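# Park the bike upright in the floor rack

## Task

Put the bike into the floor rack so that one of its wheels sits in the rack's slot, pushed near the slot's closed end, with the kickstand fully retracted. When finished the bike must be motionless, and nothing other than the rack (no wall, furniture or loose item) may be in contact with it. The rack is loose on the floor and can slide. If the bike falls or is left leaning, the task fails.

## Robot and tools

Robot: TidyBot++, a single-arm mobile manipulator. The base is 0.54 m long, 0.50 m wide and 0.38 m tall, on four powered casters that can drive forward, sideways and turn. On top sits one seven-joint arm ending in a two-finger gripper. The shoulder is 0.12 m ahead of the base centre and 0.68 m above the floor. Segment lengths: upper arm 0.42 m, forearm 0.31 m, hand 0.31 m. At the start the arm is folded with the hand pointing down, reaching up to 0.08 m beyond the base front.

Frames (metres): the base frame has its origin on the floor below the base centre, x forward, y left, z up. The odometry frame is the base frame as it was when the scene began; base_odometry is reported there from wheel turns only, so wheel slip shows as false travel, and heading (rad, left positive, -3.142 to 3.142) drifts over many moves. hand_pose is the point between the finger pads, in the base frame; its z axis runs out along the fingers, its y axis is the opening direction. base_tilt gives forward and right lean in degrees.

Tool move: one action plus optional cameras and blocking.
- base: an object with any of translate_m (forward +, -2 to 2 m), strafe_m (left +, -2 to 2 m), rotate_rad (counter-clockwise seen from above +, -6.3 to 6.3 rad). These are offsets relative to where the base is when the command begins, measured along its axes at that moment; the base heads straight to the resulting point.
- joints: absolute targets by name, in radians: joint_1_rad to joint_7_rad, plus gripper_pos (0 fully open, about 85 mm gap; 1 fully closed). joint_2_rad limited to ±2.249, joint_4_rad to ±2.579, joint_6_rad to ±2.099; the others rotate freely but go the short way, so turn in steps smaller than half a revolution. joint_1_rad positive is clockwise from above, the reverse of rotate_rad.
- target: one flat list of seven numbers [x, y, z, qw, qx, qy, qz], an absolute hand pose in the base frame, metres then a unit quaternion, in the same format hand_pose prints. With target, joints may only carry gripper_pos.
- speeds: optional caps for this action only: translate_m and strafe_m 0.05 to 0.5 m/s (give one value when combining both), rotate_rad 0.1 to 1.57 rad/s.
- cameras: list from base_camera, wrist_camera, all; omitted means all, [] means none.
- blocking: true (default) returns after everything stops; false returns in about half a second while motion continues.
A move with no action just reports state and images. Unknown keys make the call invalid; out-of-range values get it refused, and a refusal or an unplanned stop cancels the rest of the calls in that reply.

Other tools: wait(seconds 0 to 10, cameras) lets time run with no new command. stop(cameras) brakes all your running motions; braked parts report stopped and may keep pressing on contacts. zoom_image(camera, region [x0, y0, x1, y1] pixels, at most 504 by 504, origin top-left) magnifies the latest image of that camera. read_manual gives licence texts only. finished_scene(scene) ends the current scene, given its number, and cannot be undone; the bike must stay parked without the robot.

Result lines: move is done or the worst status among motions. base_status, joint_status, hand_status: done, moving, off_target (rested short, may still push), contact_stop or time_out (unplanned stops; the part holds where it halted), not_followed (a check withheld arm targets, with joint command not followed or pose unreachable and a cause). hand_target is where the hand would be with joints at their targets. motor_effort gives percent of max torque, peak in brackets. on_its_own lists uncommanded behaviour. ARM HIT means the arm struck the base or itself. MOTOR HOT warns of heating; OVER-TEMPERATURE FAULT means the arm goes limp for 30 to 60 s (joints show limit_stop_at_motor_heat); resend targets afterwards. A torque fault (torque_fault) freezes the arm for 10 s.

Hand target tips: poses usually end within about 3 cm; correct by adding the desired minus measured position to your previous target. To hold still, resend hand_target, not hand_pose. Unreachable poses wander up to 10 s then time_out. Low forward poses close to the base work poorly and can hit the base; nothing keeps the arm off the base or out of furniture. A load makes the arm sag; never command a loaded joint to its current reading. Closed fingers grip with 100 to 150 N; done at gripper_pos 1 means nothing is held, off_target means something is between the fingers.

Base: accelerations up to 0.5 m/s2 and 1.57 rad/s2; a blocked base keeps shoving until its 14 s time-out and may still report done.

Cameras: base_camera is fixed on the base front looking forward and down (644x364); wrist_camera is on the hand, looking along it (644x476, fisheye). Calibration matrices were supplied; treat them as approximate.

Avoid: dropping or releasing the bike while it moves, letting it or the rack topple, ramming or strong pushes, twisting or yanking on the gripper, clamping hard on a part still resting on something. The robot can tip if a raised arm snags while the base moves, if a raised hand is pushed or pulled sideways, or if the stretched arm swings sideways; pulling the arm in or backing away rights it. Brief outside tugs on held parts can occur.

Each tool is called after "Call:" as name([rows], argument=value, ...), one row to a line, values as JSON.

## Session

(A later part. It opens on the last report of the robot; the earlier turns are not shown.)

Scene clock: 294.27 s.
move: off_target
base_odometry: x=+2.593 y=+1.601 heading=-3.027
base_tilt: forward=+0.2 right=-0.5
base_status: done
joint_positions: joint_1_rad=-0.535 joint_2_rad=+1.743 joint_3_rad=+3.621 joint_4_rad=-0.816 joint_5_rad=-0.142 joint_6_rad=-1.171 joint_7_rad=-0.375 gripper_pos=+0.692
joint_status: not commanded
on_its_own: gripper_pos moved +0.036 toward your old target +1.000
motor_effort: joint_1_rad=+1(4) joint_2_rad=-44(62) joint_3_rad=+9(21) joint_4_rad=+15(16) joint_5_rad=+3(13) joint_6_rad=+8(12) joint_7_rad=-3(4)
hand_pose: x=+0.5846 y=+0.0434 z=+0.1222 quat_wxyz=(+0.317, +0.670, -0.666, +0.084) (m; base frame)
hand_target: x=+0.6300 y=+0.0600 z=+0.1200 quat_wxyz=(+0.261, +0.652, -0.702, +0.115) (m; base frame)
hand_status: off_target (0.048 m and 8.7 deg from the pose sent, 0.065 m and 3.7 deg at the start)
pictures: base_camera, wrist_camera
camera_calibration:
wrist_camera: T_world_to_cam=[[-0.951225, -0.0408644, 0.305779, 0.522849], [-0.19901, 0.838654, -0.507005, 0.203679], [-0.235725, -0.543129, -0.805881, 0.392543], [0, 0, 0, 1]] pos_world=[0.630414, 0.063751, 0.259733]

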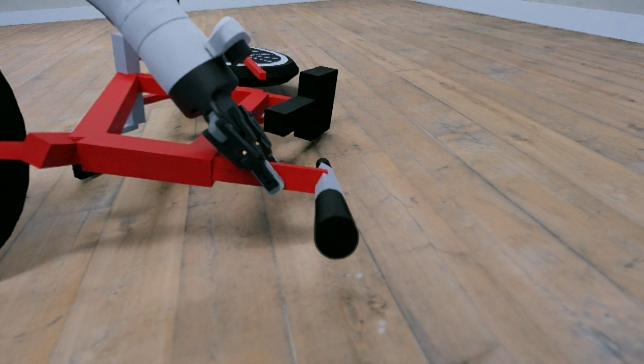

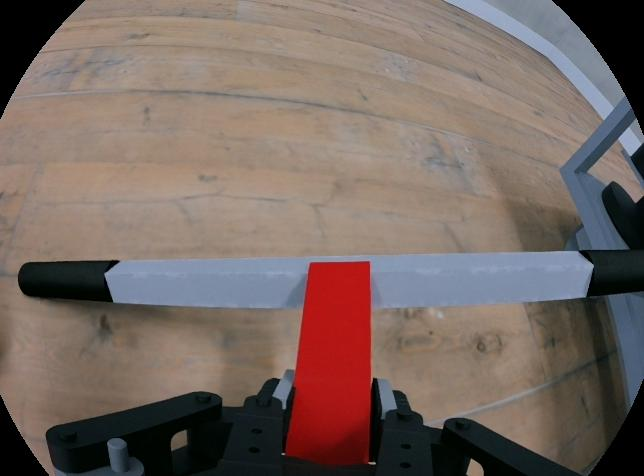

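Call:
move(joints={"gripper_pos": 0}, cameras=[])

Call:
move(target=[0.66, 0.15, 0.33, 0.26, 0.65, -0.70, 0.115])

Call:
move(joints={"joint_1_rad": 0, "joint_2_rad": 0.0, "joint_3_rad": 3.14, "joint_4_rad": -1.5, "joint_5_rad": 0, "joint_6_rad": -1.6, "joint_7_rad": 1.57}, base={"translate_m": -0.1})

Scene clock: 297.00 s.
move: done
base_odometry: x=+2.593 y=+1.601 heading=-3.027
base_tilt: forward=+0.2 right=-0.5
base_status: not commanded
joint_positions: joint_1_rad=-0.516 joint_2_rad=+1.738 joint_3_rad=+3.620 joint_4_rad=-0.768 joint_5_rad=-0.137 joint_6_rad=-1.152 joint_7_rad=-0.409 gripper_pos=+0.000
joint_status: all done
motor_effort: joint_1_rad=+0(3) joint_2_rad=-43(45) joint_3_rad=+6(9) joint_4_rad=+9(15) joint_5_rad=+4(5) joint_6_rad=-2(11) joint_7_rad=+1(4)
hand_pose: x=+0.6138 y=+0.0510 z=+0.1227 quat_wxyz=(+0.286, +0.665, -0.683, +0.098) (m; base frame)
hand_target: x=+0.6300 y=+0.0600 z=+0.1200 quat_wxyz=(+0.261, +0.652, -0.702, +0.115) (m; base frame)
hand_status: not commanded
pictures: none
No camera images: "cameras" was empty.

Scene clock: 298.73 s.
move: off_target
base_odometry: x=+2.593 y=+1.601 heading=-3.027
base_tilt: forward=+0.2 right=-0.5
base_status: not commanded
joint_positions: joint_1_rad=-0.601 joint_2_rad=+1.413 joint_3_rad=+3.615 joint_4_rad=-0.751 joint_5_rad=-0.098 joint_6_rad=-1.398 joint_7_rad=-0.409 gripper_pos=+0.000
joint_status: not commanded
motor_effort: joint_1_rad=+0(3) joint_2_rad=-46(49) joint_3_rad=+6(8) joint_4_rad=+11(12) joint_5_rad=+4(6) joint_6_rad=-3(4) joint_7_rad=+1(1)
hand_pose: x=+0.6755 y=+0.1519 z=+0.3214 quat_wxyz=(+0.237, +0.675, -0.689, +0.113) (m; base frame)
hand_target: x=+0.6600 y=+0.1500 z=+0.3300 quat_wxyz=(+0.261, +0.652, -0.702, +0.115) (m; base frame)
hand_status: off_target (0.018 m and 4.1 deg from the pose sent, 0.234 m and 4.4 deg at the start)
pictures: base_camera, wrist_camera
camera_calibration:
wrist_camera: T_world_to_cam=[[-0.987017, -0.0650868, 0.146838, 0.631834], [-0.127306, 0.874446, -0.468121, 0.165444], [-0.0979333, -0.480736, -0.871379, 0.551944], [0, 0, 0, 1]] pos_world=[0.698747, 0.161792, 0.465623]

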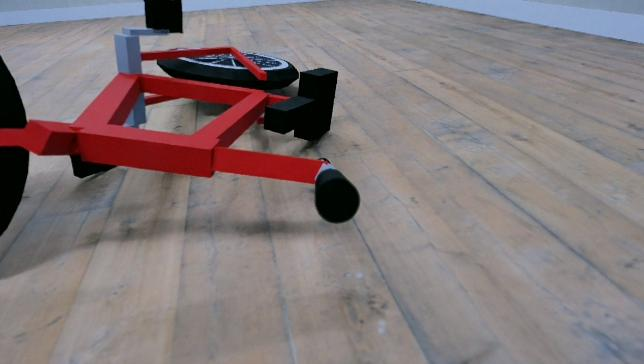

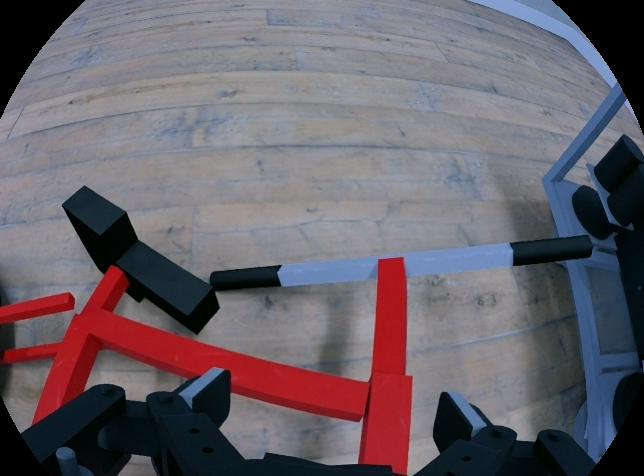

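Scene clock: 301.90 s.
move: done
base_odometry: x=+2.693 y=+1.613 heading=-3.027
base_tilt: forward=+0.2 right=-0.5
base_status: done
joint_positions: joint_1_rad=-0.014 joint_2_rad=+0.007 joint_3_rad=+3.164 joint_4_rad=-1.473 joint_5_rad=-0.037 joint_6_rad=-1.544 joint_7_rad=+1.494 gripper_pos=+0.000
joint_status: all done
motor_effort: joint_1_rad=+0(4) joint_2_rad=-16(49) joint_3_rad=+0(7) joint_4_rad=+19(19) joint_5_rad=+0(5) joint_6_rad=+1(4) joint_7_rad=+1(2)
hand_pose: x=+0.4717 y=+0.0098 z=+0.8220 quat_wxyz=(-0.020, +0.997, -0.042, +0.058) (m; base frame)
hand_target: x=+0.4455 y=+0.0019 z=+0.8138 quat_wxyz=(+0.000, +1.000, +0.000, +0.021) (m; base frame)
hand_status: not commanded
pictures: base_camera, wrist_camera
camera_calibration:
wrist_camera: T_world_to_cam=[[0.0312916, -0.993534, -0.109137, 0.087087], [-0.991761, -0.0172924, -0.126933, 0.63415], [0.124225, 0.11221, -0.985889, 0.883408], [0, 0, 0, 1]] pos_world=[0.516458, -0.0016372, 0.960941]

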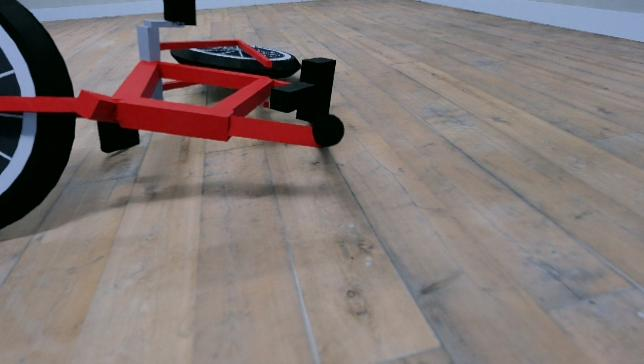

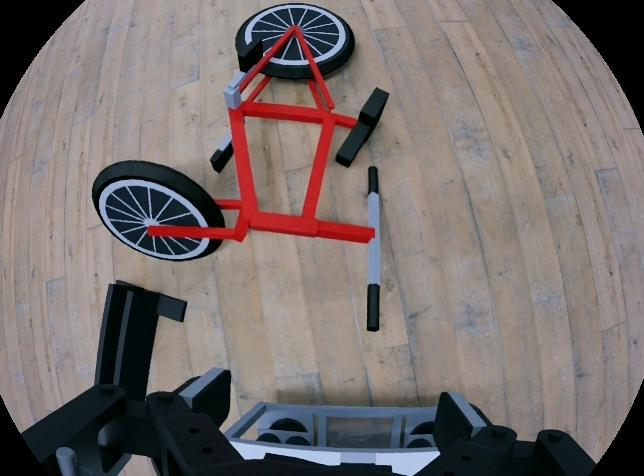

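Call:
move(base={"translate_m": -0.62}, joints={"joint_1_rad": 0, "joint_2_rad": -0.4, "joint_3_rad": 3.14, "joint_4_rad": -2.1, "joint_5_rad": 0, "joint_6_rad": -0.8, "joint_7_rad": 1.57}, cameras=[])

Call:
move(base={"strafe_m": 1.38})

Call:
move(base={"translate_m": 1.52, "rotate_rad": -1.85}, joints={"joint_1_rad": 0, "joint_2_rad": 0.0, "joint_3_rad": 3.14, "joint_4_rad": -1.5, "joint_5_rad": 0, "joint_6_rad": -1.3, "joint_7_rad": 1.57})

Scene clock: 307.53 s.
move: done
base_odometry: x=+3.309 y=+1.683 heading=-3.027
base_tilt: forward=+0.2 right=-0.5
base_status: done
joint_positions: joint_1_rad=-0.014 joint_2_rad=-0.399 joint_3_rad=+3.164 joint_4_rad=-2.076 joint_5_rad=-0.036 joint_6_rad=-0.858 joint_7_rad=+1.497 gripper_pos=+0.000
joint_status: all done
motor_effort: joint_1_rad=+0(2) joint_2_rad=-4(20) joint_3_rad=+0(1) joint_4_rad=+21(23) joint_5_rad=+1(1) joint_6_rad=+5(6) joint_7_rad=+1(2)
hand_pose: x=+0.4459 y=+0.0068 z=+0.7808 quat_wxyz=(-0.031, +0.953, -0.047, +0.298) (m; base frame)
hand_target: x=+0.4532 y=+0.0019 z=+0.7795 quat_wxyz=(+0.000, +0.949, +0.000, +0.315) (m; base frame)
hand_status: not commanded
pictures: none
No camera images: "cameras" was empty.

Scene clock: 311.63 s.
move: done
base_odometry: x=+3.466 y=+0.312 heading=-3.027
base_tilt: forward=+0.2 right=-0.5
base_status: done
joint_positions: joint_1_rad=-0.012 joint_2_rad=-0.399 joint_3_rad=+3.157 joint_4_rad=-2.076 joint_5_rad=-0.033 joint_6_rad=-0.857 joint_7_rad=+1.497 gripper_pos=+0.000
joint_status: not commanded
motor_effort: joint_1_rad=+1(2) joint_2_rad=-4(5) joint_3_rad=+0(2) joint_4_rad=+21(22) joint_5_rad=+0(2) joint_6_rad=+4(6) joint_7_rad=+1(1)
hand_pose: x=+0.4461 y=+0.0078 z=+0.7809 quat_wxyz=(-0.029, +0.953, -0.044, +0.298) (m; base frame)
hand_target: x=+0.4532 y=+0.0019 z=+0.7795 quat_wxyz=(+0.000, +0.949, +0.000, +0.315) (m; base frame)
hand_status: not commanded
pictures: base_camera, wrist_camera
camera_calibration:
wrist_camera: T_world_to_cam=[[0.062527, -0.994441, -0.0847235, 0.0484045], [-0.81512, -0.00189815, -0.579289, 0.877793], [0.575907, 0.105281, -0.810707, 0.508132], [0, 0, 0, 1]] pos_world=[0.419843, -0.00369506, 0.924543]

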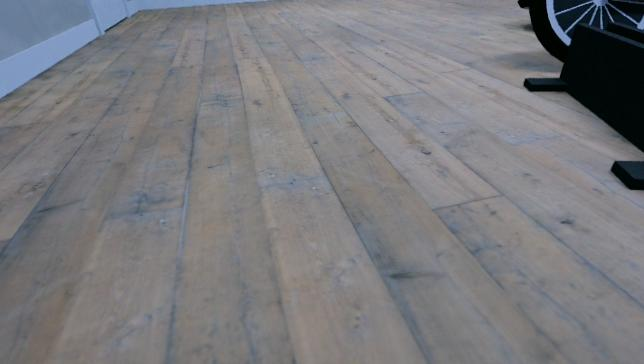

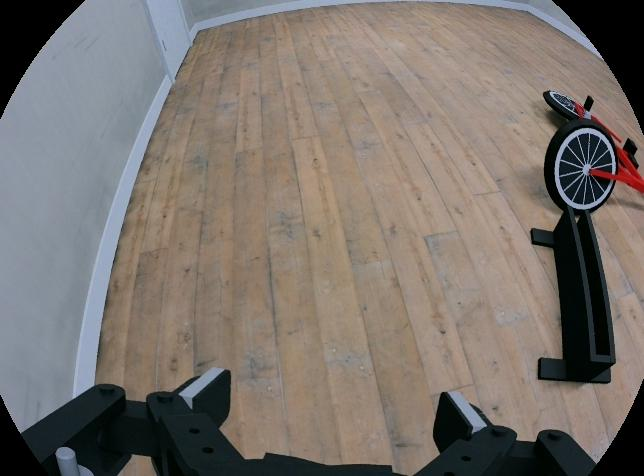

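Scene clock: 316.47 s.
move: done
base_odometry: x=+1.956 y=+0.138 heading=+1.406
base_tilt: forward=+0.2 right=-0.5
base_status: done
joint_positions: joint_1_rad=-0.003 joint_2_rad=-0.003 joint_3_rad=+3.153 joint_4_rad=-1.514 joint_5_rad=-0.029 joint_6_rad=-1.244 joint_7_rad=+1.497 gripper_pos=+0.000
joint_status: all done
motor_effort: joint_1_rad=+1(2) joint_2_rad=-17(20) joint_3_rad=+0(2) joint_4_rad=+20(23) joint_5_rad=-1(2) joint_6_rad=+3(6) joint_7_rad=+1(2)
hand_pose: x=+0.5492 y=+0.0063 z=+0.8330 quat_wxyz=(-0.021, +0.980, -0.042, +0.191) (m; base frame)
hand_target: x=+0.5368 y=+0.0020 z=+0.8315 quat_wxyz=(+0.000, +0.985, +0.000, +0.170) (m; base frame)
hand_status: not commanded
pictures: base_camera, wrist_camera
camera_calibration:
wrist_camera: T_world_to_cam=[[0.0498231, -0.994783, -0.0890169, 0.0554831], [-0.922311, -0.0116281, -0.386274, 0.890179], [0.383224, 0.101347, -0.918079, 0.686437], [0, 0, 0, 1]] pos_world=[0.555197, -0.00402339, 0.978995]

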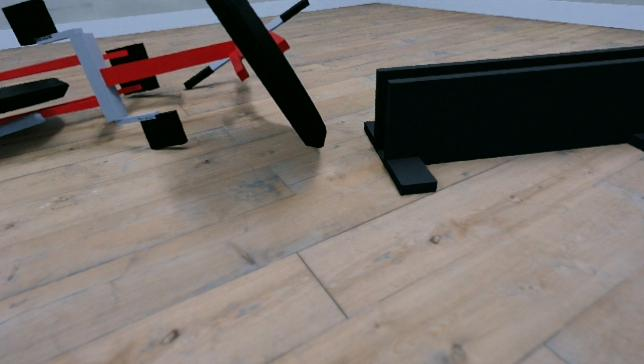

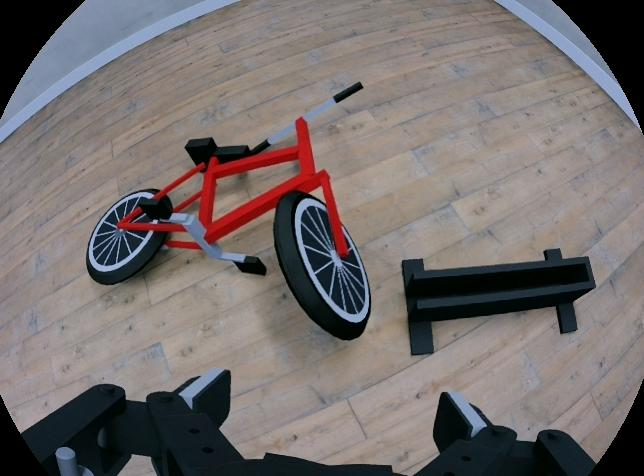

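Call:
move(base={"translate_m": 0.38, "strafe_m": 0.2}, cameras=[])

Call:
move(target=[0.76, 0.05, 0.33, -0.204, 0.761, -0.595, 0.159])

Scene clock: 325.80 s.
move: done
base_odometry: x=+1.821 y=+0.546 heading=+1.406
base_tilt: forward=+0.2 right=-0.5
base_status: done
joint_positions: joint_1_rad=-0.003 joint_2_rad=+0.005 joint_3_rad=+3.153 joint_4_rad=-1.512 joint_5_rad=-0.029 joint_6_rad=-1.247 joint_7_rad=+1.497 gripper_pos=+0.000
joint_status: not commanded
motor_effort: joint_1_rad=+1(2) joint_2_rad=-17(20) joint_3_rad=+0(1) joint_4_rad=+20(21) joint_5_rad=+1(2) joint_6_rad=+4(4) joint_7_rad=+1(1)
hand_pose: x=+0.5501 y=+0.0064 z=+0.8302 quat_wxyz=(-0.021, +0.981, -0.042, +0.187) (m; base frame)
hand_target: x=+0.5368 y=+0.0020 z=+0.8315 quat_wxyz=(+0.000, +0.985, +0.000, +0.170) (m; base frame)
hand_status: not commanded
pictures: none
No camera images: "cameras" was empty.

Scene clock: 328.53 s.
move: off_target
base_odometry: x=+1.821 y=+0.546 heading=+1.406
base_tilt: forward=+0.2 right=-0.5
base_status: not commanded
joint_positions: joint_1_rad=+0.123 joint_2_rad=+1.078 joint_3_rad=+2.914 joint_4_rad=-1.650 joint_5_rad=-0.516 joint_6_rad=+0.064 joint_7_rad=+0.959 gripper_pos=+0.000
joint_status: not commanded
motor_effort: joint_1_rad=+0(2) joint_2_rad=-40(42) joint_3_rad=-5(5) joint_4_rad=+9(21) joint_5_rad=+1(2) joint_6_rad=+2(4) joint_7_rad=+1(1)
hand_pose: x=+0.7606 y=+0.0539 z=+0.3307 quat_wxyz=(-0.194, +0.800, -0.546, +0.158) (m; base frame)
hand_target: x=+0.7600 y=+0.0500 z=+0.3300 quat_wxyz=(-0.204, +0.761, -0.595, +0.159) (m; base frame)
hand_status: off_target (0.004 m and 7.2 deg from the pose sent, 0.544 m and 72.6 deg at the start)
pictures: base_camera, wrist_camera
camera_calibration:
wrist_camera: T_world_to_cam=[[-0.732802, -0.411452, -0.541948, 0.76116], [-0.431373, 0.896875, -0.0976289, 0.373859], [0.52623, 0.162239, -0.834722, -0.000241802], [0, 0, 0, 1]] pos_world=[0.71918, -0.0220847, 0.448807]

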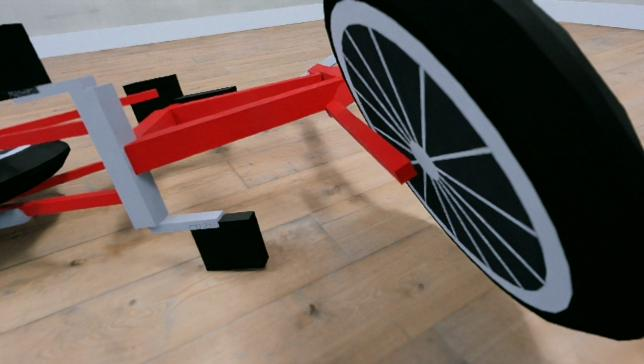

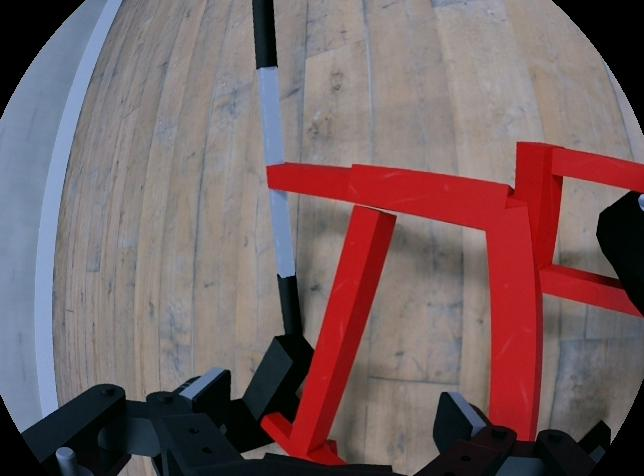

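Call:
move(target=[0.81, 0.075, 0.22, -0.192, 0.718, -0.647, 0.173])

Scene clock: 332.20 s.
move: off_target
base_odometry: x=+1.821 y=+0.546 heading=+1.406
base_tilt: forward=+0.2 right=-0.5
base_status: not commanded
joint_positions: joint_1_rad=-0.027 joint_2_rad=+1.355 joint_3_rad=+2.990 joint_4_rad=-1.388 joint_5_rad=-0.668 joint_6_rad=+0.078 joint_7_rad=+0.874 gripper_pos=+0.000
joint_status: not commanded
motor_effort: joint_1_rad=+0(2) joint_2_rad=-43(45) joint_3_rad=-3(5) joint_4_rad=+10(10) joint_5_rad=+0(2) joint_6_rad=+2(4) joint_7_rad=+1(1)
hand_pose: x=+0.7869 y=+0.0970 z=+0.2107 quat_wxyz=(-0.186, +0.759, -0.607, +0.141) (m; base frame)
hand_target: x=+0.8100 y=+0.0750 z=+0.2200 quat_wxyz=(-0.192, +0.718, -0.647, +0.173) (m; base frame)
hand_status: off_target (0.033 m and 7.5 deg from the pose sent, 0.123 m and 15.0 deg at the start)
pictures: base_camera, wrist_camera
camera_calibration:
wrist_camera: T_world_to_cam=[[-0.805677, -0.28365, -0.520025, 0.773445], [-0.306325, 0.950906, -0.0440859, 0.219903], [0.507, 0.123777, -0.853012, -0.0985488], [0, 0, 0, 1]] pos_world=[0.740473, 0.0224788, 0.327842]

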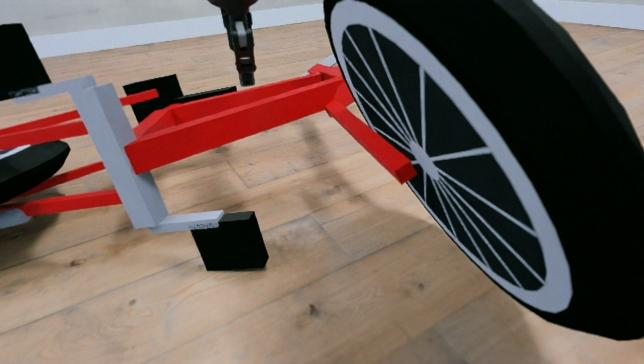

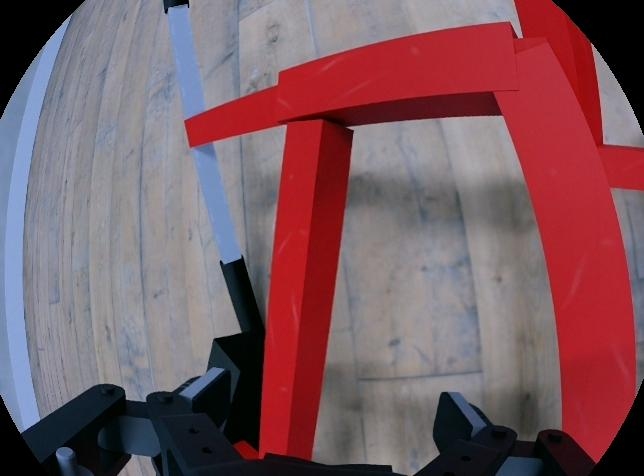

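Call:
move(target=[0.865, 0.03, 0.175, -0.192, 0.718, -0.647, 0.173])

Scene clock: 336.13 s.
move: off_target
base_odometry: x=+1.821 y=+0.546 heading=+1.406
base_tilt: forward=+0.2 right=-0.5
base_status: not commanded
joint_positions: joint_1_rad=-0.028 joint_2_rad=+1.501 joint_3_rad=+3.131 joint_4_rad=-1.075 joint_5_rad=-0.700 joint_6_rad=-0.018 joint_7_rad=+0.870 gripper_pos=+0.000
joint_status: not commanded
motor_effort: joint_1_rad=-1(2) joint_2_rad=-46(48) joint_3_rad=-1(3) joint_4_rad=+13(14) joint_5_rad=+1(2) joint_6_rad=+4(4) joint_7_rad=+1(1)
hand_pose: x=+0.8701 y=+0.0312 z=+0.1811 quat_wxyz=(-0.187, +0.744, -0.610, +0.199) (m; base frame)
hand_target: x=+0.8650 y=+0.0300 z=+0.1750 quat_wxyz=(-0.192, +0.718, -0.647, +0.173) (m; base frame)
hand_status: off_target (0.008 m and 6.1 deg from the pose sent, 0.109 m and 7.5 deg at the start)
pictures: base_camera, wrist_camera
camera_calibration:
wrist_camera: T_world_to_cam=[[-0.767746, -0.284598, -0.574082, 0.783243], [-0.257491, 0.957455, -0.130299, 0.279559], [0.586741, 0.0477852, -0.808364, -0.232842], [0, 0, 0, 1]] pos_world=[0.809933, -0.0336291, 0.297851]

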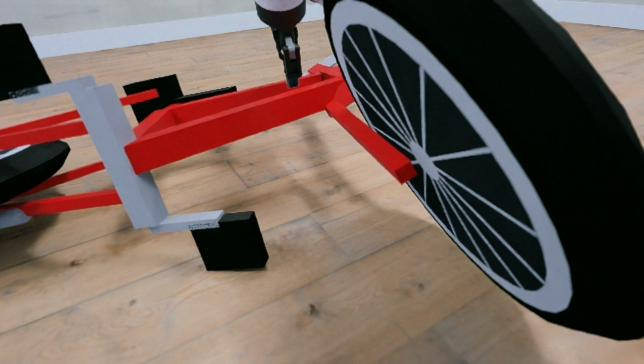

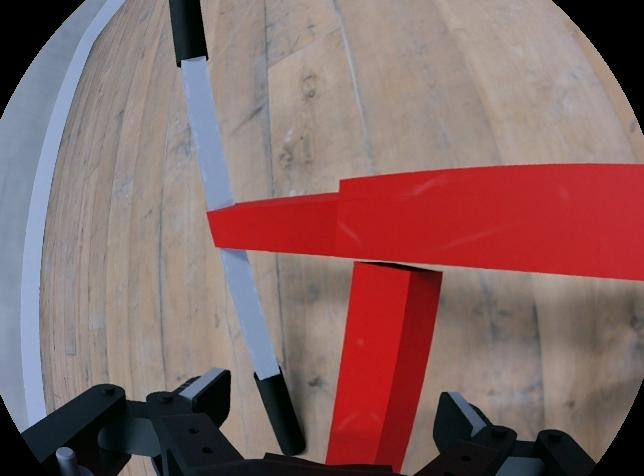

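Call:
move(target=[0.855, 0.035, 0.132, -0.192, 0.718, -0.647, 0.173])

Scene clock: 338.10 s.
move: off_target
base_odometry: x=+1.821 y=+0.546 heading=+1.406
base_tilt: forward=+0.2 right=-0.5
base_status: not commanded
joint_positions: joint_1_rad=-0.025 joint_2_rad=+1.595 joint_3_rad=+3.123 joint_4_rad=-1.018 joint_5_rad=-0.701 joint_6_rad=-0.018 joint_7_rad=+0.870 gripper_pos=+0.000
joint_status: not commanded
motor_effort: joint_1_rad=+0(1) joint_2_rad=-45(49) joint_3_rad=-1(1) joint_4_rad=+12(13) joint_5_rad=+1(2) joint_6_rad=+3(4) joint_7_rad=+1(1)
hand_pose: x=+0.8515 y=+0.0333 z=+0.1302 quat_wxyz=(-0.178, +0.746, -0.615, +0.183) (m; base frame)
hand_target: x=+0.8550 y=+0.0350 z=+0.1320 quat_wxyz=(-0.192, +0.718, -0.647, +0.173) (m; base frame)
hand_status: off_target (0.004 m and 5.2 deg from the pose sent, 0.052 m and 6.1 deg at the start)
pictures: base_camera, wrist_camera
camera_calibration:
wrist_camera: T_world_to_cam=[[-0.789323, -0.277084, -0.5479, 0.755066], [-0.25822, 0.959431, -0.113203, 0.264441], [0.557039, 0.0521248, -0.828849, -0.235381], [0, 0, 0, 1]] pos_world=[0.795391, -0.0322267, 0.248541]

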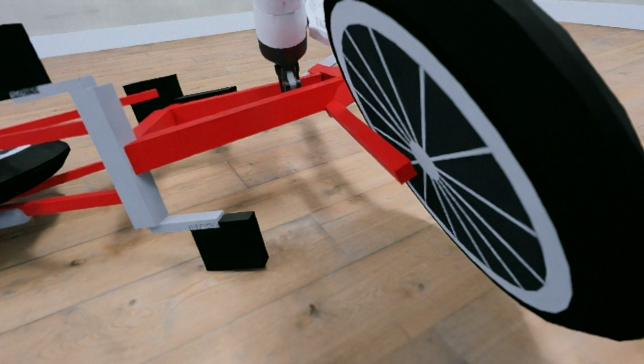

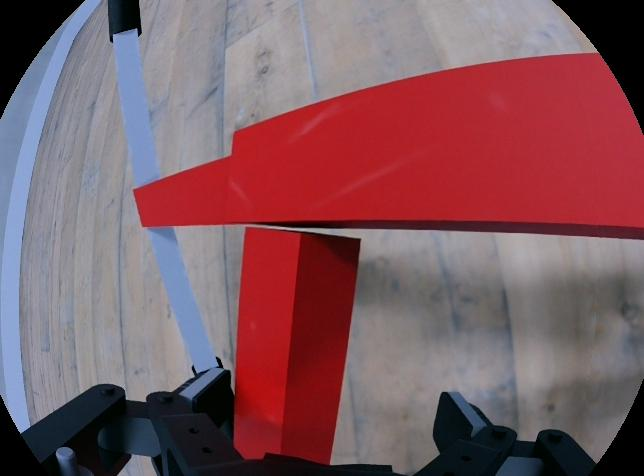

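Call:
move(target=[0.875, 0.04, 0.132, -0.192, 0.718, -0.647, 0.173])

Scene clock: 339.90 s.
move: off_target
base_odometry: x=+1.821 y=+0.546 heading=+1.406
base_tilt: forward=+0.2 right=-0.5
base_status: not commanded
joint_positions: joint_1_rad=-0.056 joint_2_rad=+1.616 joint_3_rad=+3.196 joint_4_rad=-0.914 joint_5_rad=-0.701 joint_6_rad=-0.066 joint_7_rad=+0.785 gripper_pos=+0.000
joint_status: not commanded
motor_effort: joint_1_rad=+0(1) joint_2_rad=-48(48) joint_3_rad=+0(1) joint_4_rad=+12(14) joint_5_rad=+1(2) joint_6_rad=+3(5) joint_7_rad=+1(1)
hand_pose: x=+0.8852 y=+0.0300 z=+0.1417 quat_wxyz=(-0.189, +0.735, -0.619, +0.202) (m; base frame)
hand_target: x=+0.8750 y=+0.0400 z=+0.1320 quat_wxyz=(-0.192, +0.718, -0.647, +0.173) (m; base frame)
hand_status: off_target (0.017 m and 5.0 deg from the pose sent, 0.025 m and 5.2 deg at the start)
pictures: base_camera, wrist_camera
camera_calibration:
wrist_camera: T_world_to_cam=[[-0.76997, -0.260782, -0.582356, 0.774355], [-0.231939, 0.964626, -0.125303, 0.255933], [0.594432, 0.0385915, -0.803219, -0.280792], [0, 0, 0, 1]] pos_world=[0.822503, -0.034105, 0.257482]

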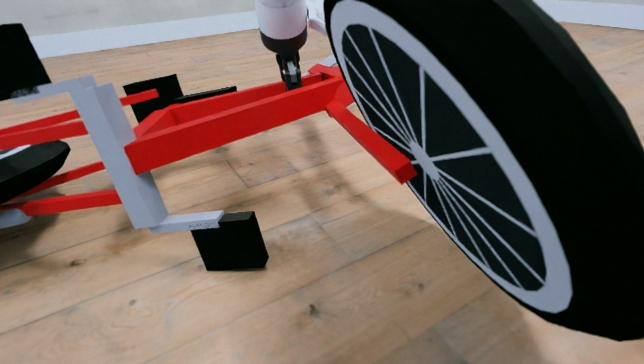

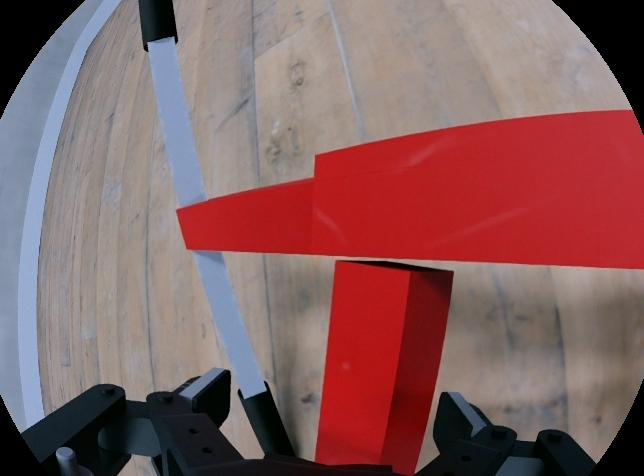

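Call:
move(target=[0.862, 0.04, 0.122, -0.192, 0.718, -0.647, 0.173])

Scene clock: 341.07 s.
move: off_target
base_odometry: x=+1.821 y=+0.546 heading=+1.406
base_tilt: forward=+0.2 right=-0.5
base_status: not commanded
joint_positions: joint_1_rad=-0.050 joint_2_rad=+1.622 joint_3_rad=+3.167 joint_4_rad=-0.929 joint_5_rad=-0.709 joint_6_rad=-0.066 joint_7_rad=+0.785 gripper_pos=+0.000
joint_status: not commanded
motor_effort: joint_1_rad=+1(2) joint_2_rad=-46(48) joint_3_rad=+0(1) joint_4_rad=+12(14) joint_5_rad=+1(2) joint_6_rad=+3(4) joint_7_rad=+1(1)
hand_pose: x=+0.8739 y=+0.0389 z=+0.1326 quat_wxyz=(-0.192, +0.730, -0.629, +0.186) (m; base frame)
hand_target: x=+0.8620 y=+0.0400 z=+0.1220 quat_wxyz=(-0.192, +0.718, -0.647, +0.173) (m; base frame)
hand_status: off_target (0.016 m and 2.8 deg from the pose sent, 0.032 m and 5.0 deg at the start)
pictures: base_camera, wrist_camera
camera_calibration:
wrist_camera: T_world_to_cam=[[-0.786221, -0.231428, -0.572972, 0.774444], [-0.220254, 0.971275, -0.0900768, 0.228496], [0.57736, 0.0553795, -0.81461, -0.265986], [0, 0, 0, 1]] pos_world=[0.812781, -0.0279741, 0.247642]

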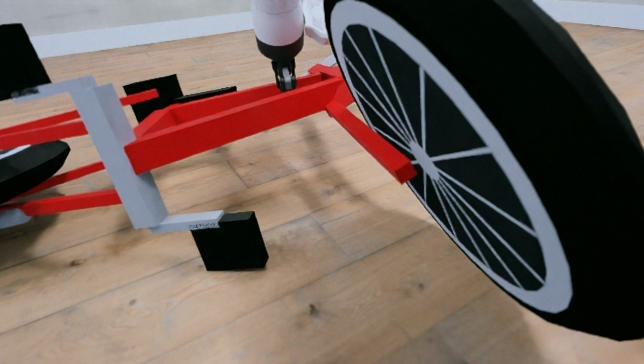

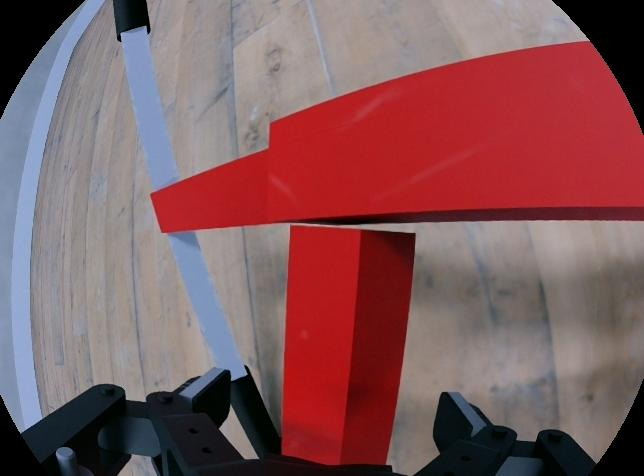

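Call:
move(base={"translate_m": 0.04}, target=[0.81, 0.04, 0.185, -0.090, 0.739, -0.662, 0.096])

Scene clock: 344.97 s.
move: off_target
base_odometry: x=+1.828 y=+0.586 heading=+1.406
base_tilt: forward=+0.2 right=-0.5
base_status: done
joint_positions: joint_1_rad=-0.170 joint_2_rad=+1.456 joint_3_rad=+3.387 joint_4_rad=-1.015 joint_5_rad=-0.588 joint_6_rad=-0.383 joint_7_rad=+0.478 gripper_pos=+0.000
joint_status: not commanded
motor_effort: joint_1_rad=+0(2) joint_2_rad=-46(51) joint_3_rad=+3(3) joint_4_rad=+13(14) joint_5_rad=-1(2) joint_6_rad=+3(4) joint_7_rad=+1(1)
hand_pose: x=+0.8383 y=+0.0492 z=+0.1952 quat_wxyz=(-0.122, +0.746, -0.644, +0.120) (m; base frame)
hand_target: x=+0.8100 y=+0.0400 z=+0.1850 quat_wxyz=(-0.090, +0.738, -0.661, +0.096) (m; base frame)
hand_status: off_target (0.031 m and 5.0 deg from the pose sent, 0.083 m and 16.1 deg at the start)
pictures: base_camera, wrist_camera
camera_calibration:
wrist_camera: T_world_to_cam=[[-0.883265, -0.239635, -0.40301, 0.833248], [-0.233278, 0.970193, -0.0656214, 0.222451], [0.406723, 0.0360522, -0.91284, -0.0317712], [0, 0, 0, 1]] pos_world=[0.800794, -0.0149999, 0.321403]

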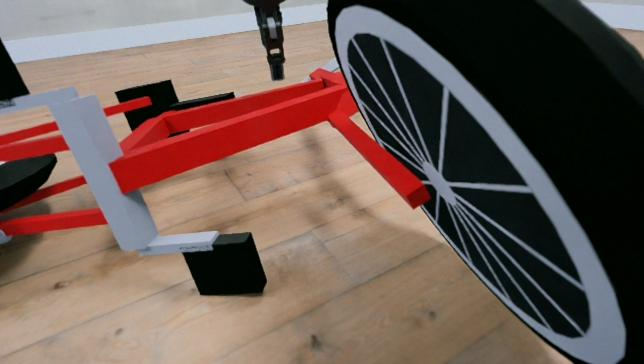

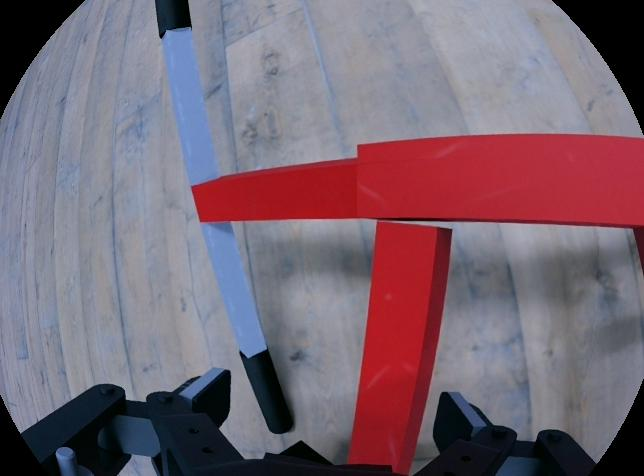

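Call:
move(target=[0.802, 0.04, 0.128, -0.090, 0.739, -0.662, 0.096])

Scene clock: 346.87 s.
move: off_target
base_odometry: x=+1.828 y=+0.586 heading=+1.406
base_tilt: forward=+0.2 right=-0.5
base_status: not commanded
joint_positions: joint_1_rad=-0.170 joint_2_rad=+1.565 joint_3_rad=+3.387 joint_4_rad=-0.973 joint_5_rad=-0.588 joint_6_rad=-0.381 joint_7_rad=+0.477 gripper_pos=+0.000
joint_status: not commanded
motor_effort: joint_1_rad=+1(1) joint_2_rad=-46(48) joint_3_rad=+3(3) joint_4_rad=+11(13) joint_5_rad=+0(3) joint_6_rad=+2(6) joint_7_rad=+1(1)
hand_pose: x=+0.8051 y=+0.0457 z=+0.1305 quat_wxyz=(-0.096, +0.753, -0.644, +0.099) (m; base frame)
hand_target: x=+0.8020 y=+0.0400 z=+0.1280 quat_wxyz=(-0.090, +0.738, -0.661, +0.096) (m; base frame)
hand_status: off_target (0.007 m and 2.7 deg from the pose sent, 0.077 m and 5.0 deg at the start)
pictures: base_camera, wrist_camera
camera_calibration:
wrist_camera: T_world_to_cam=[[-0.905354, -0.252479, -0.341451, 0.787368], [-0.246305, 0.967201, -0.0621005, 0.223974], [0.34593, 0.0278782, -0.937846, -0.024618], [0, 0, 0, 1]] pos_world=[0.776529, -0.0171475, 0.259668]

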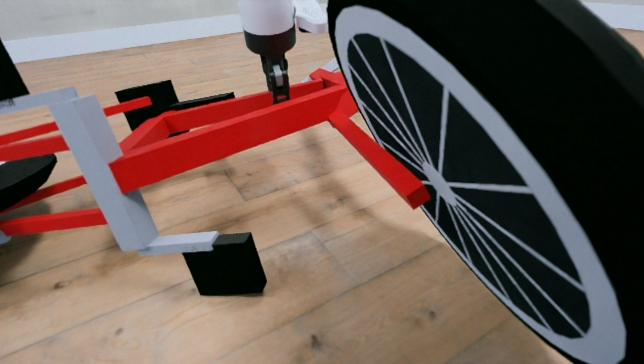

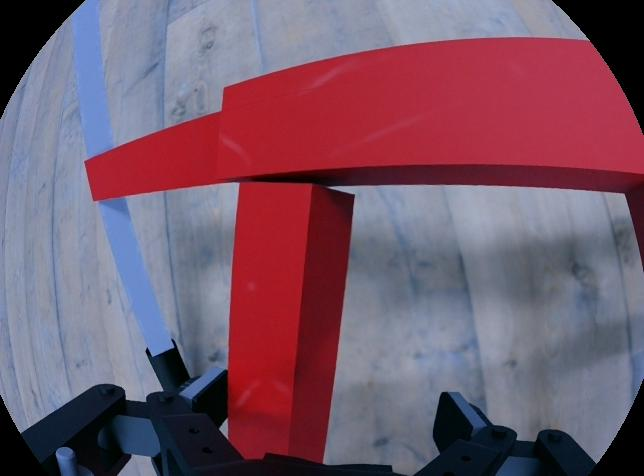

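Call:
move(target=[0.823, 0.04, 0.122, -0.090, 0.739, -0.662, 0.096])

Scene clock: 348.30 s.
move: off_target
base_odometry: x=+1.828 y=+0.586 heading=+1.406
base_tilt: forward=+0.2 right=-0.5
base_status: not commanded
joint_positions: joint_1_rad=-0.169 joint_2_rad=+1.609 joint_3_rad=+3.387 joint_4_rad=-0.842 joint_5_rad=-0.527 joint_6_rad=-0.415 joint_7_rad=+0.394 gripper_pos=+0.000
joint_status: not commanded
motor_effort: joint_1_rad=+0(2) joint_2_rad=-46(47) joint_3_rad=+3(3) joint_4_rad=+13(13) joint_5_rad=+0(1) joint_6_rad=+2(4) joint_7_rad=+1(1)
hand_pose: x=+0.8377 y=+0.0581 z=+0.1316 quat_wxyz=(-0.114, +0.751, -0.641, +0.111) (m; base frame)
hand_target: x=+0.8230 y=+0.0400 z=+0.1220 quat_wxyz=(-0.090, +0.738, -0.661, +0.096) (m; base frame)
hand_status: off_target (0.025 m and 4.2 deg from the pose sent, 0.021 m and 2.7 deg at the start)
pictures: base_camera, wrist_camera
camera_calibration:
wrist_camera: T_world_to_cam=[[-0.889867, -0.250706, -0.381159, 0.812567], [-0.245636, 0.967327, -0.0627863, 0.219605], [0.384447, 0.0377548, -0.922375, -0.0701586], [0, 0, 0, 1]] pos_world=[0.803992, -0.00606551, 0.258793]

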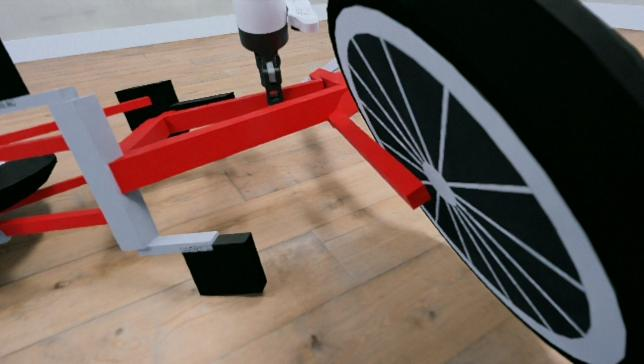

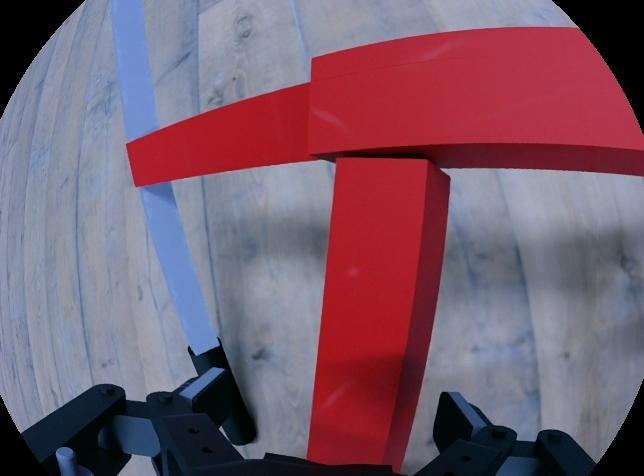

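Call:
move(target=[0.818, 0.035, 0.118, -0.090, 0.739, -0.662, 0.096], cameras=[])

Call:
move(joints={"gripper_pos": 1.0})

Scene clock: 349.53 s.
move: off_target
base_odometry: x=+1.828 y=+0.586 heading=+1.406
base_tilt: forward=+0.2 right=-0.5
base_status: not commanded
joint_positions: joint_1_rad=-0.162 joint_2_rad=+1.611 joint_3_rad=+3.387 joint_4_rad=-0.844 joint_5_rad=-0.526 joint_6_rad=-0.415 joint_7_rad=+0.393 gripper_pos=+0.000
joint_status: not commanded
motor_effort: joint_1_rad=+1(1) joint_2_rad=-47(48) joint_3_rad=+2(3) joint_4_rad=+12(14) joint_5_rad=+0(1) joint_6_rad=+3(3) joint_7_rad=+1(1)
hand_pose: x=+0.8364 y=+0.0524 z=+0.1301 quat_wxyz=(-0.112, +0.748, -0.644, +0.111) (m; base frame)
hand_target: x=+0.8180 y=+0.0350 z=+0.1180 quat_wxyz=(-0.090, +0.738, -0.661, +0.096) (m; base frame)
hand_status: off_target (0.028 m and 3.8 deg from the pose sent, 0.033 m and 4.2 deg at the start)
pictures: none
No camera images: "cameras" was empty.

Scene clock: 350.63 s.
move: off_target
base_odometry: x=+1.828 y=+0.586 heading=+1.406
base_tilt: forward=+0.2 right=-0.5
base_status: not commanded
joint_positions: joint_1_rad=-0.161 joint_2_rad=+1.616 joint_3_rad=+3.387 joint_4_rad=-0.847 joint_5_rad=-0.526 joint_6_rad=-0.426 joint_7_rad=+0.393 gripper_pos=+0.593
joint_status: gripper_pos off_target (ended at +0.593, target +1.000)
motor_effort: joint_1_rad=+1(2) joint_2_rad=-46(49) joint_3_rad=+3(4) joint_4_rad=+12(16) joint_5_rad=+0(1) joint_6_rad=+5(7) joint_7_rad=+1(1)
hand_pose: x=+0.8291 y=+0.0516 z=+0.1247 quat_wxyz=(-0.106, +0.749, -0.646, +0.104) (m; base frame)
hand_target: x=+0.8180 y=+0.0350 z=+0.1180 quat_wxyz=(-0.090, +0.738, -0.661, +0.096) (m; base frame)
hand_status: not commanded
pictures: base_camera, wrist_camera
camera_calibration:
wrist_camera: T_world_to_cam=[[-0.899966, -0.24275, -0.362124, 0.806224], [-0.238413, 0.969468, -0.0573672, 0.216585], [0.364994, 0.0347067, -0.930363, -0.0556853], [0, 0, 0, 1]] pos_world=[0.797536, -0.0123292, 0.252571]

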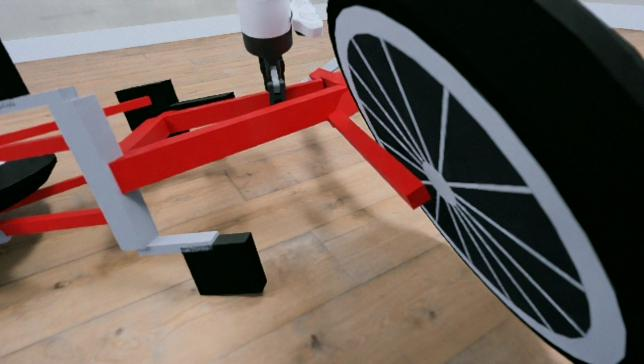

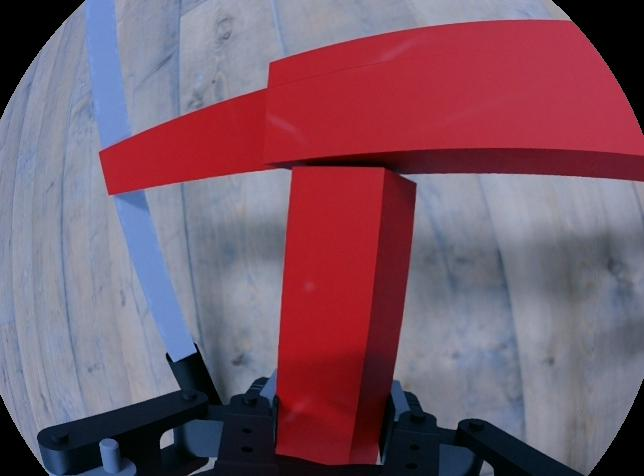

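Call:
move(base={"translate_m": -0.04}, target=[0.835, 0.045, 0.24, -0.15, 0.724, -0.647, 0.18])

Scene clock: 354.53 s.
move: off_target
base_odometry: x=+1.821 y=+0.546 heading=+1.406
base_tilt: forward=+0.2 right=-0.5
base_status: done
joint_positions: joint_1_rad=-0.175 joint_2_rad=+1.332 joint_3_rad=+3.349 joint_4_rad=-1.240 joint_5_rad=-0.724 joint_6_rad=-0.176 joint_7_rad=+0.595 gripper_pos=+0.999
joint_status: not commanded
on_its_own: gripper_pos moved +0.406 to your old target +1.000
motor_effort: joint_1_rad=+0(4) joint_2_rad=-45(61) joint_3_rad=+3(6) joint_4_rad=+12(17) joint_5_rad=+1(4) joint_6_rad=+4(7) joint_7_rad=+1(3)
hand_pose: x=+0.8323 y=+0.0377 z=+0.2393 quat_wxyz=(-0.145, +0.715, -0.663, +0.166) (m; base frame)
hand_target: x=+0.8350 y=+0.0450 z=+0.2400 quat_wxyz=(-0.150, +0.725, -0.648, +0.180) (m; base frame)
hand_status: off_target (0.008 m and 2.7 deg from the pose sent, 0.116 m and 10.5 deg at the start)
pictures: base_camera, wrist_camera
camera_calibration:
wrist_camera: T_world_to_cam=[[-0.853106, -0.181387, -0.489192, 0.836306], [-0.153359, 0.98338, -0.0971838, 0.175615], [0.498689, -0.00788623, -0.866745, -0.0745533], [0, 0, 0, 1]] pos_world=[0.777569, -0.0215892, 0.361562]

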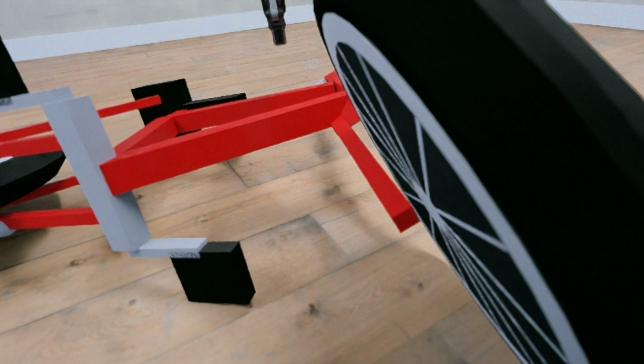

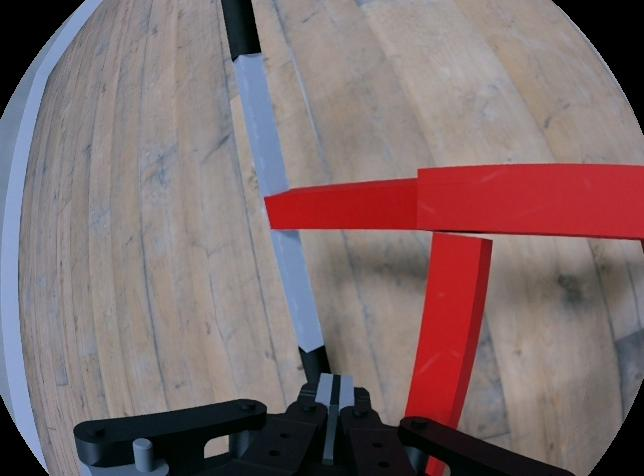

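Call:
move(target=[0.75, 0.04, 0.40, -0.15, 0.724, -0.647, 0.18], joints={"gripper_pos": 0}, cameras=[])

Call:
move(base={"strafe_m": 1.22}, joints={"joint_1_rad": 0, "joint_2_rad": -0.2, "joint_3_rad": 3.14, "joint_4_rad": -1.9, "joint_5_rad": 0, "joint_6_rad": -0.9, "joint_7_rad": 1.57}, cameras=[])

Call:
move(base={"translate_m": 1.75, "rotate_rad": 3.1416})

Scene clock: 363.70 s.
move: off_target
base_odometry: x=+1.821 y=+0.546 heading=+1.406
base_tilt: forward=+0.2 right=-0.5
base_status: not commanded
joint_positions: joint_1_rad=-0.193 joint_2_rad=+0.904 joint_3_rad=+3.349 joint_4_rad=-1.684 joint_5_rad=-0.732 joint_6_rad=-0.161 joint_7_rad=+0.661 gripper_pos=+0.000
joint_status: all done
motor_effort: joint_1_rad=+1(2) joint_2_rad=-37(47) joint_3_rad=+3(4) joint_4_rad=+11(13) joint_5_rad=+1(2) joint_6_rad=+3(4) joint_7_rad=+1(1)
hand_pose: x=+0.7492 y=+0.0288 z=+0.3969 quat_wxyz=(-0.146, +0.710, -0.669, +0.164) (m; base frame)
hand_target: x=+0.7500 y=+0.0400 z=+0.4000 quat_wxyz=(-0.150, +0.725, -0.648, +0.180) (m; base frame)
hand_status: off_target (0.012 m and 3.5 deg from the pose sent, 0.181 m and 2.7 deg at the start)
pictures: none
No camera images: "cameras" was empty.

Scene clock: 367.47 s.
move: done
base_odometry: x=+0.618 y=+0.746 heading=+1.406
base_tilt: forward=+0.2 right=-0.5
base_status: done
joint_positions: joint_1_rad=-0.012 joint_2_rad=-0.192 joint_3_rad=+3.157 joint_4_rad=-1.873 joint_5_rad=-0.035 joint_6_rad=-0.843 joint_7_rad=+1.496 gripper_pos=+0.000
joint_status: all done
motor_effort: joint_1_rad=+0(4) joint_2_rad=-11(41) joint_3_rad=+0(3) joint_4_rad=+21(22) joint_5_rad=+1(2) joint_6_rad=+5(6) joint_7_rad=+1(2)
hand_pose: x=+0.5318 y=+0.0079 z=+0.8071 quat_wxyz=(-0.028, +0.951, -0.045, +0.304) (m; base frame)
hand_target: x=+0.5076 y=+0.0020 z=+0.7869 quat_wxyz=(+0.000, +0.964, +0.000, +0.268) (m; base frame)
hand_status: not commanded
pictures: none
No camera images: "cameras" was empty.

Scene clock: 377.27 s.
move: time_out
base_odometry: x=+0.886 y=+2.359 heading=-1.733
base_tilt: forward=+0.2 right=-0.5
base_status: translate_m time_out (by the wheels' count: +1.634 of +1.750); the other done
joint_positions: joint_1_rad=-0.004 joint_2_rad=-0.203 joint_3_rad=+3.144 joint_4_rad=-1.885 joint_5_rad=-0.023 joint_6_rad=-0.861 joint_7_rad=+1.497 gripper_pos=+0.000
joint_status: not commanded
motor_effort: joint_1_rad=+0(9) joint_2_rad=-12(24) joint_3_rad=+1(11) joint_4_rad=+20(31) joint_5_rad=+0(4) joint_6_rad=+5(12) joint_7_rad=+1(1)
hand_pose: x=+0.5220 y=+0.0077 z=+0.8018 quat_wxyz=(-0.022, +0.955, -0.039, +0.294) (m; base frame)
hand_target: x=+0.5076 y=+0.0020 z=+0.7869 quat_wxyz=(+0.000, +0.964, +0.000, +0.268) (m; base frame)
hand_status: not commanded
pictures: base_camera, wrist_camera
camera_calibration:
wrist_camera: T_world_to_cam=[[0.0677485, -0.99525, -0.0699055, 0.030686], [-0.820538, -0.0157226, -0.571376, 0.948396], [0.567563, 0.09607, -0.817706, 0.491322], [0, 0, 0, 1]] pos_world=[0.49726, -0.00174986, 0.945793]

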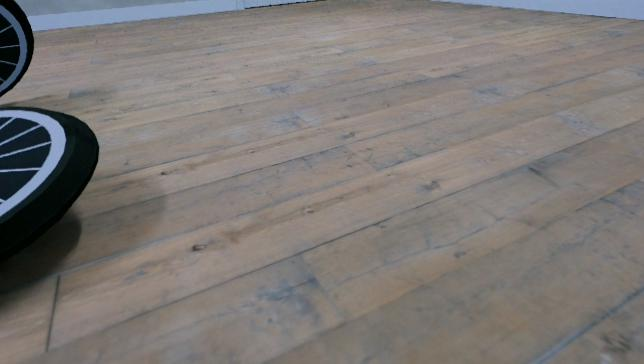

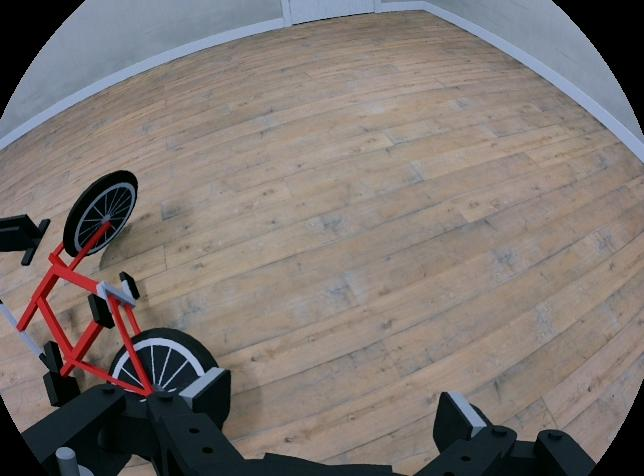

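Call:
move(base={"translate_m": 0.02, "strafe_m": 1.15}, joints={"joint_1_rad": 0, "joint_2_rad": 0.0, "joint_3_rad": 3.14, "joint_4_rad": -1.5, "joint_5_rad": 0, "joint_6_rad": -1.6, "joint_7_rad": 1.57})

Scene clock: 382.60 s.
move: done
base_odometry: x=+2.017 y=+2.153 heading=-1.733
base_tilt: forward=+0.2 right=-0.5
base_status: done
joint_positions: joint_1_rad=-0.004 joint_2_rad=-0.013 joint_3_rad=+3.144 joint_4_rad=-1.515 joint_5_rad=-0.023 joint_6_rad=-1.542 joint_7_rad=+1.497 gripper_pos=+0.000
joint_status: all done
motor_effort: joint_1_rad=+1(2) joint_2_rad=-15(17) joint_3_rad=+0(2) joint_4_rad=+18(22) joint_5_rad=+1(2) joint_6_rad=+1(5) joint_7_rad=+1(2)
hand_pose: x=+0.4574 y=+0.0092 z=+0.8142 quat_wxyz=(-0.014, +0.998, -0.036, +0.048) (m; base frame)
hand_target: x=+0.4455 y=+0.0019 z=+0.8138 quat_wxyz=(+0.000, +1.000, +0.000, +0.021) (m; base frame)
hand_status: not commanded
pictures: base_camera, wrist_camera
camera_calibration:
wrist_camera: T_world_to_cam=[[0.0409055, -0.99447, -0.0967275, 0.0715685], [-0.993828, -0.0305053, -0.106654, 0.603483], [0.103114, 0.100493, -0.98958, 0.890345], [0, 0, 0, 1]] pos_world=[0.505024, 0.00010846, 0.952354]

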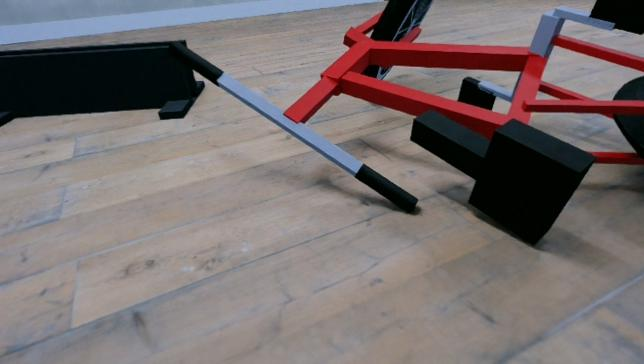

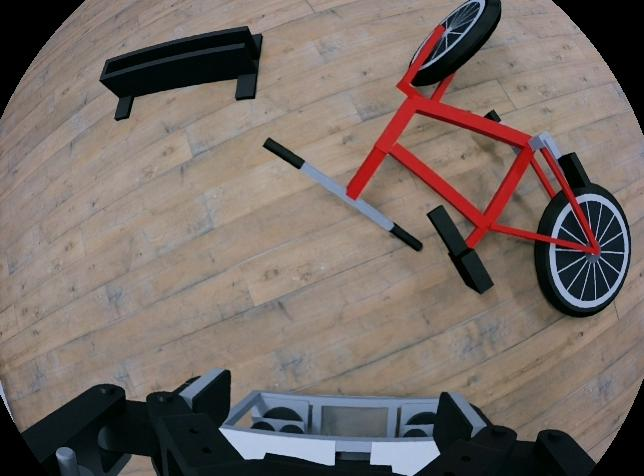

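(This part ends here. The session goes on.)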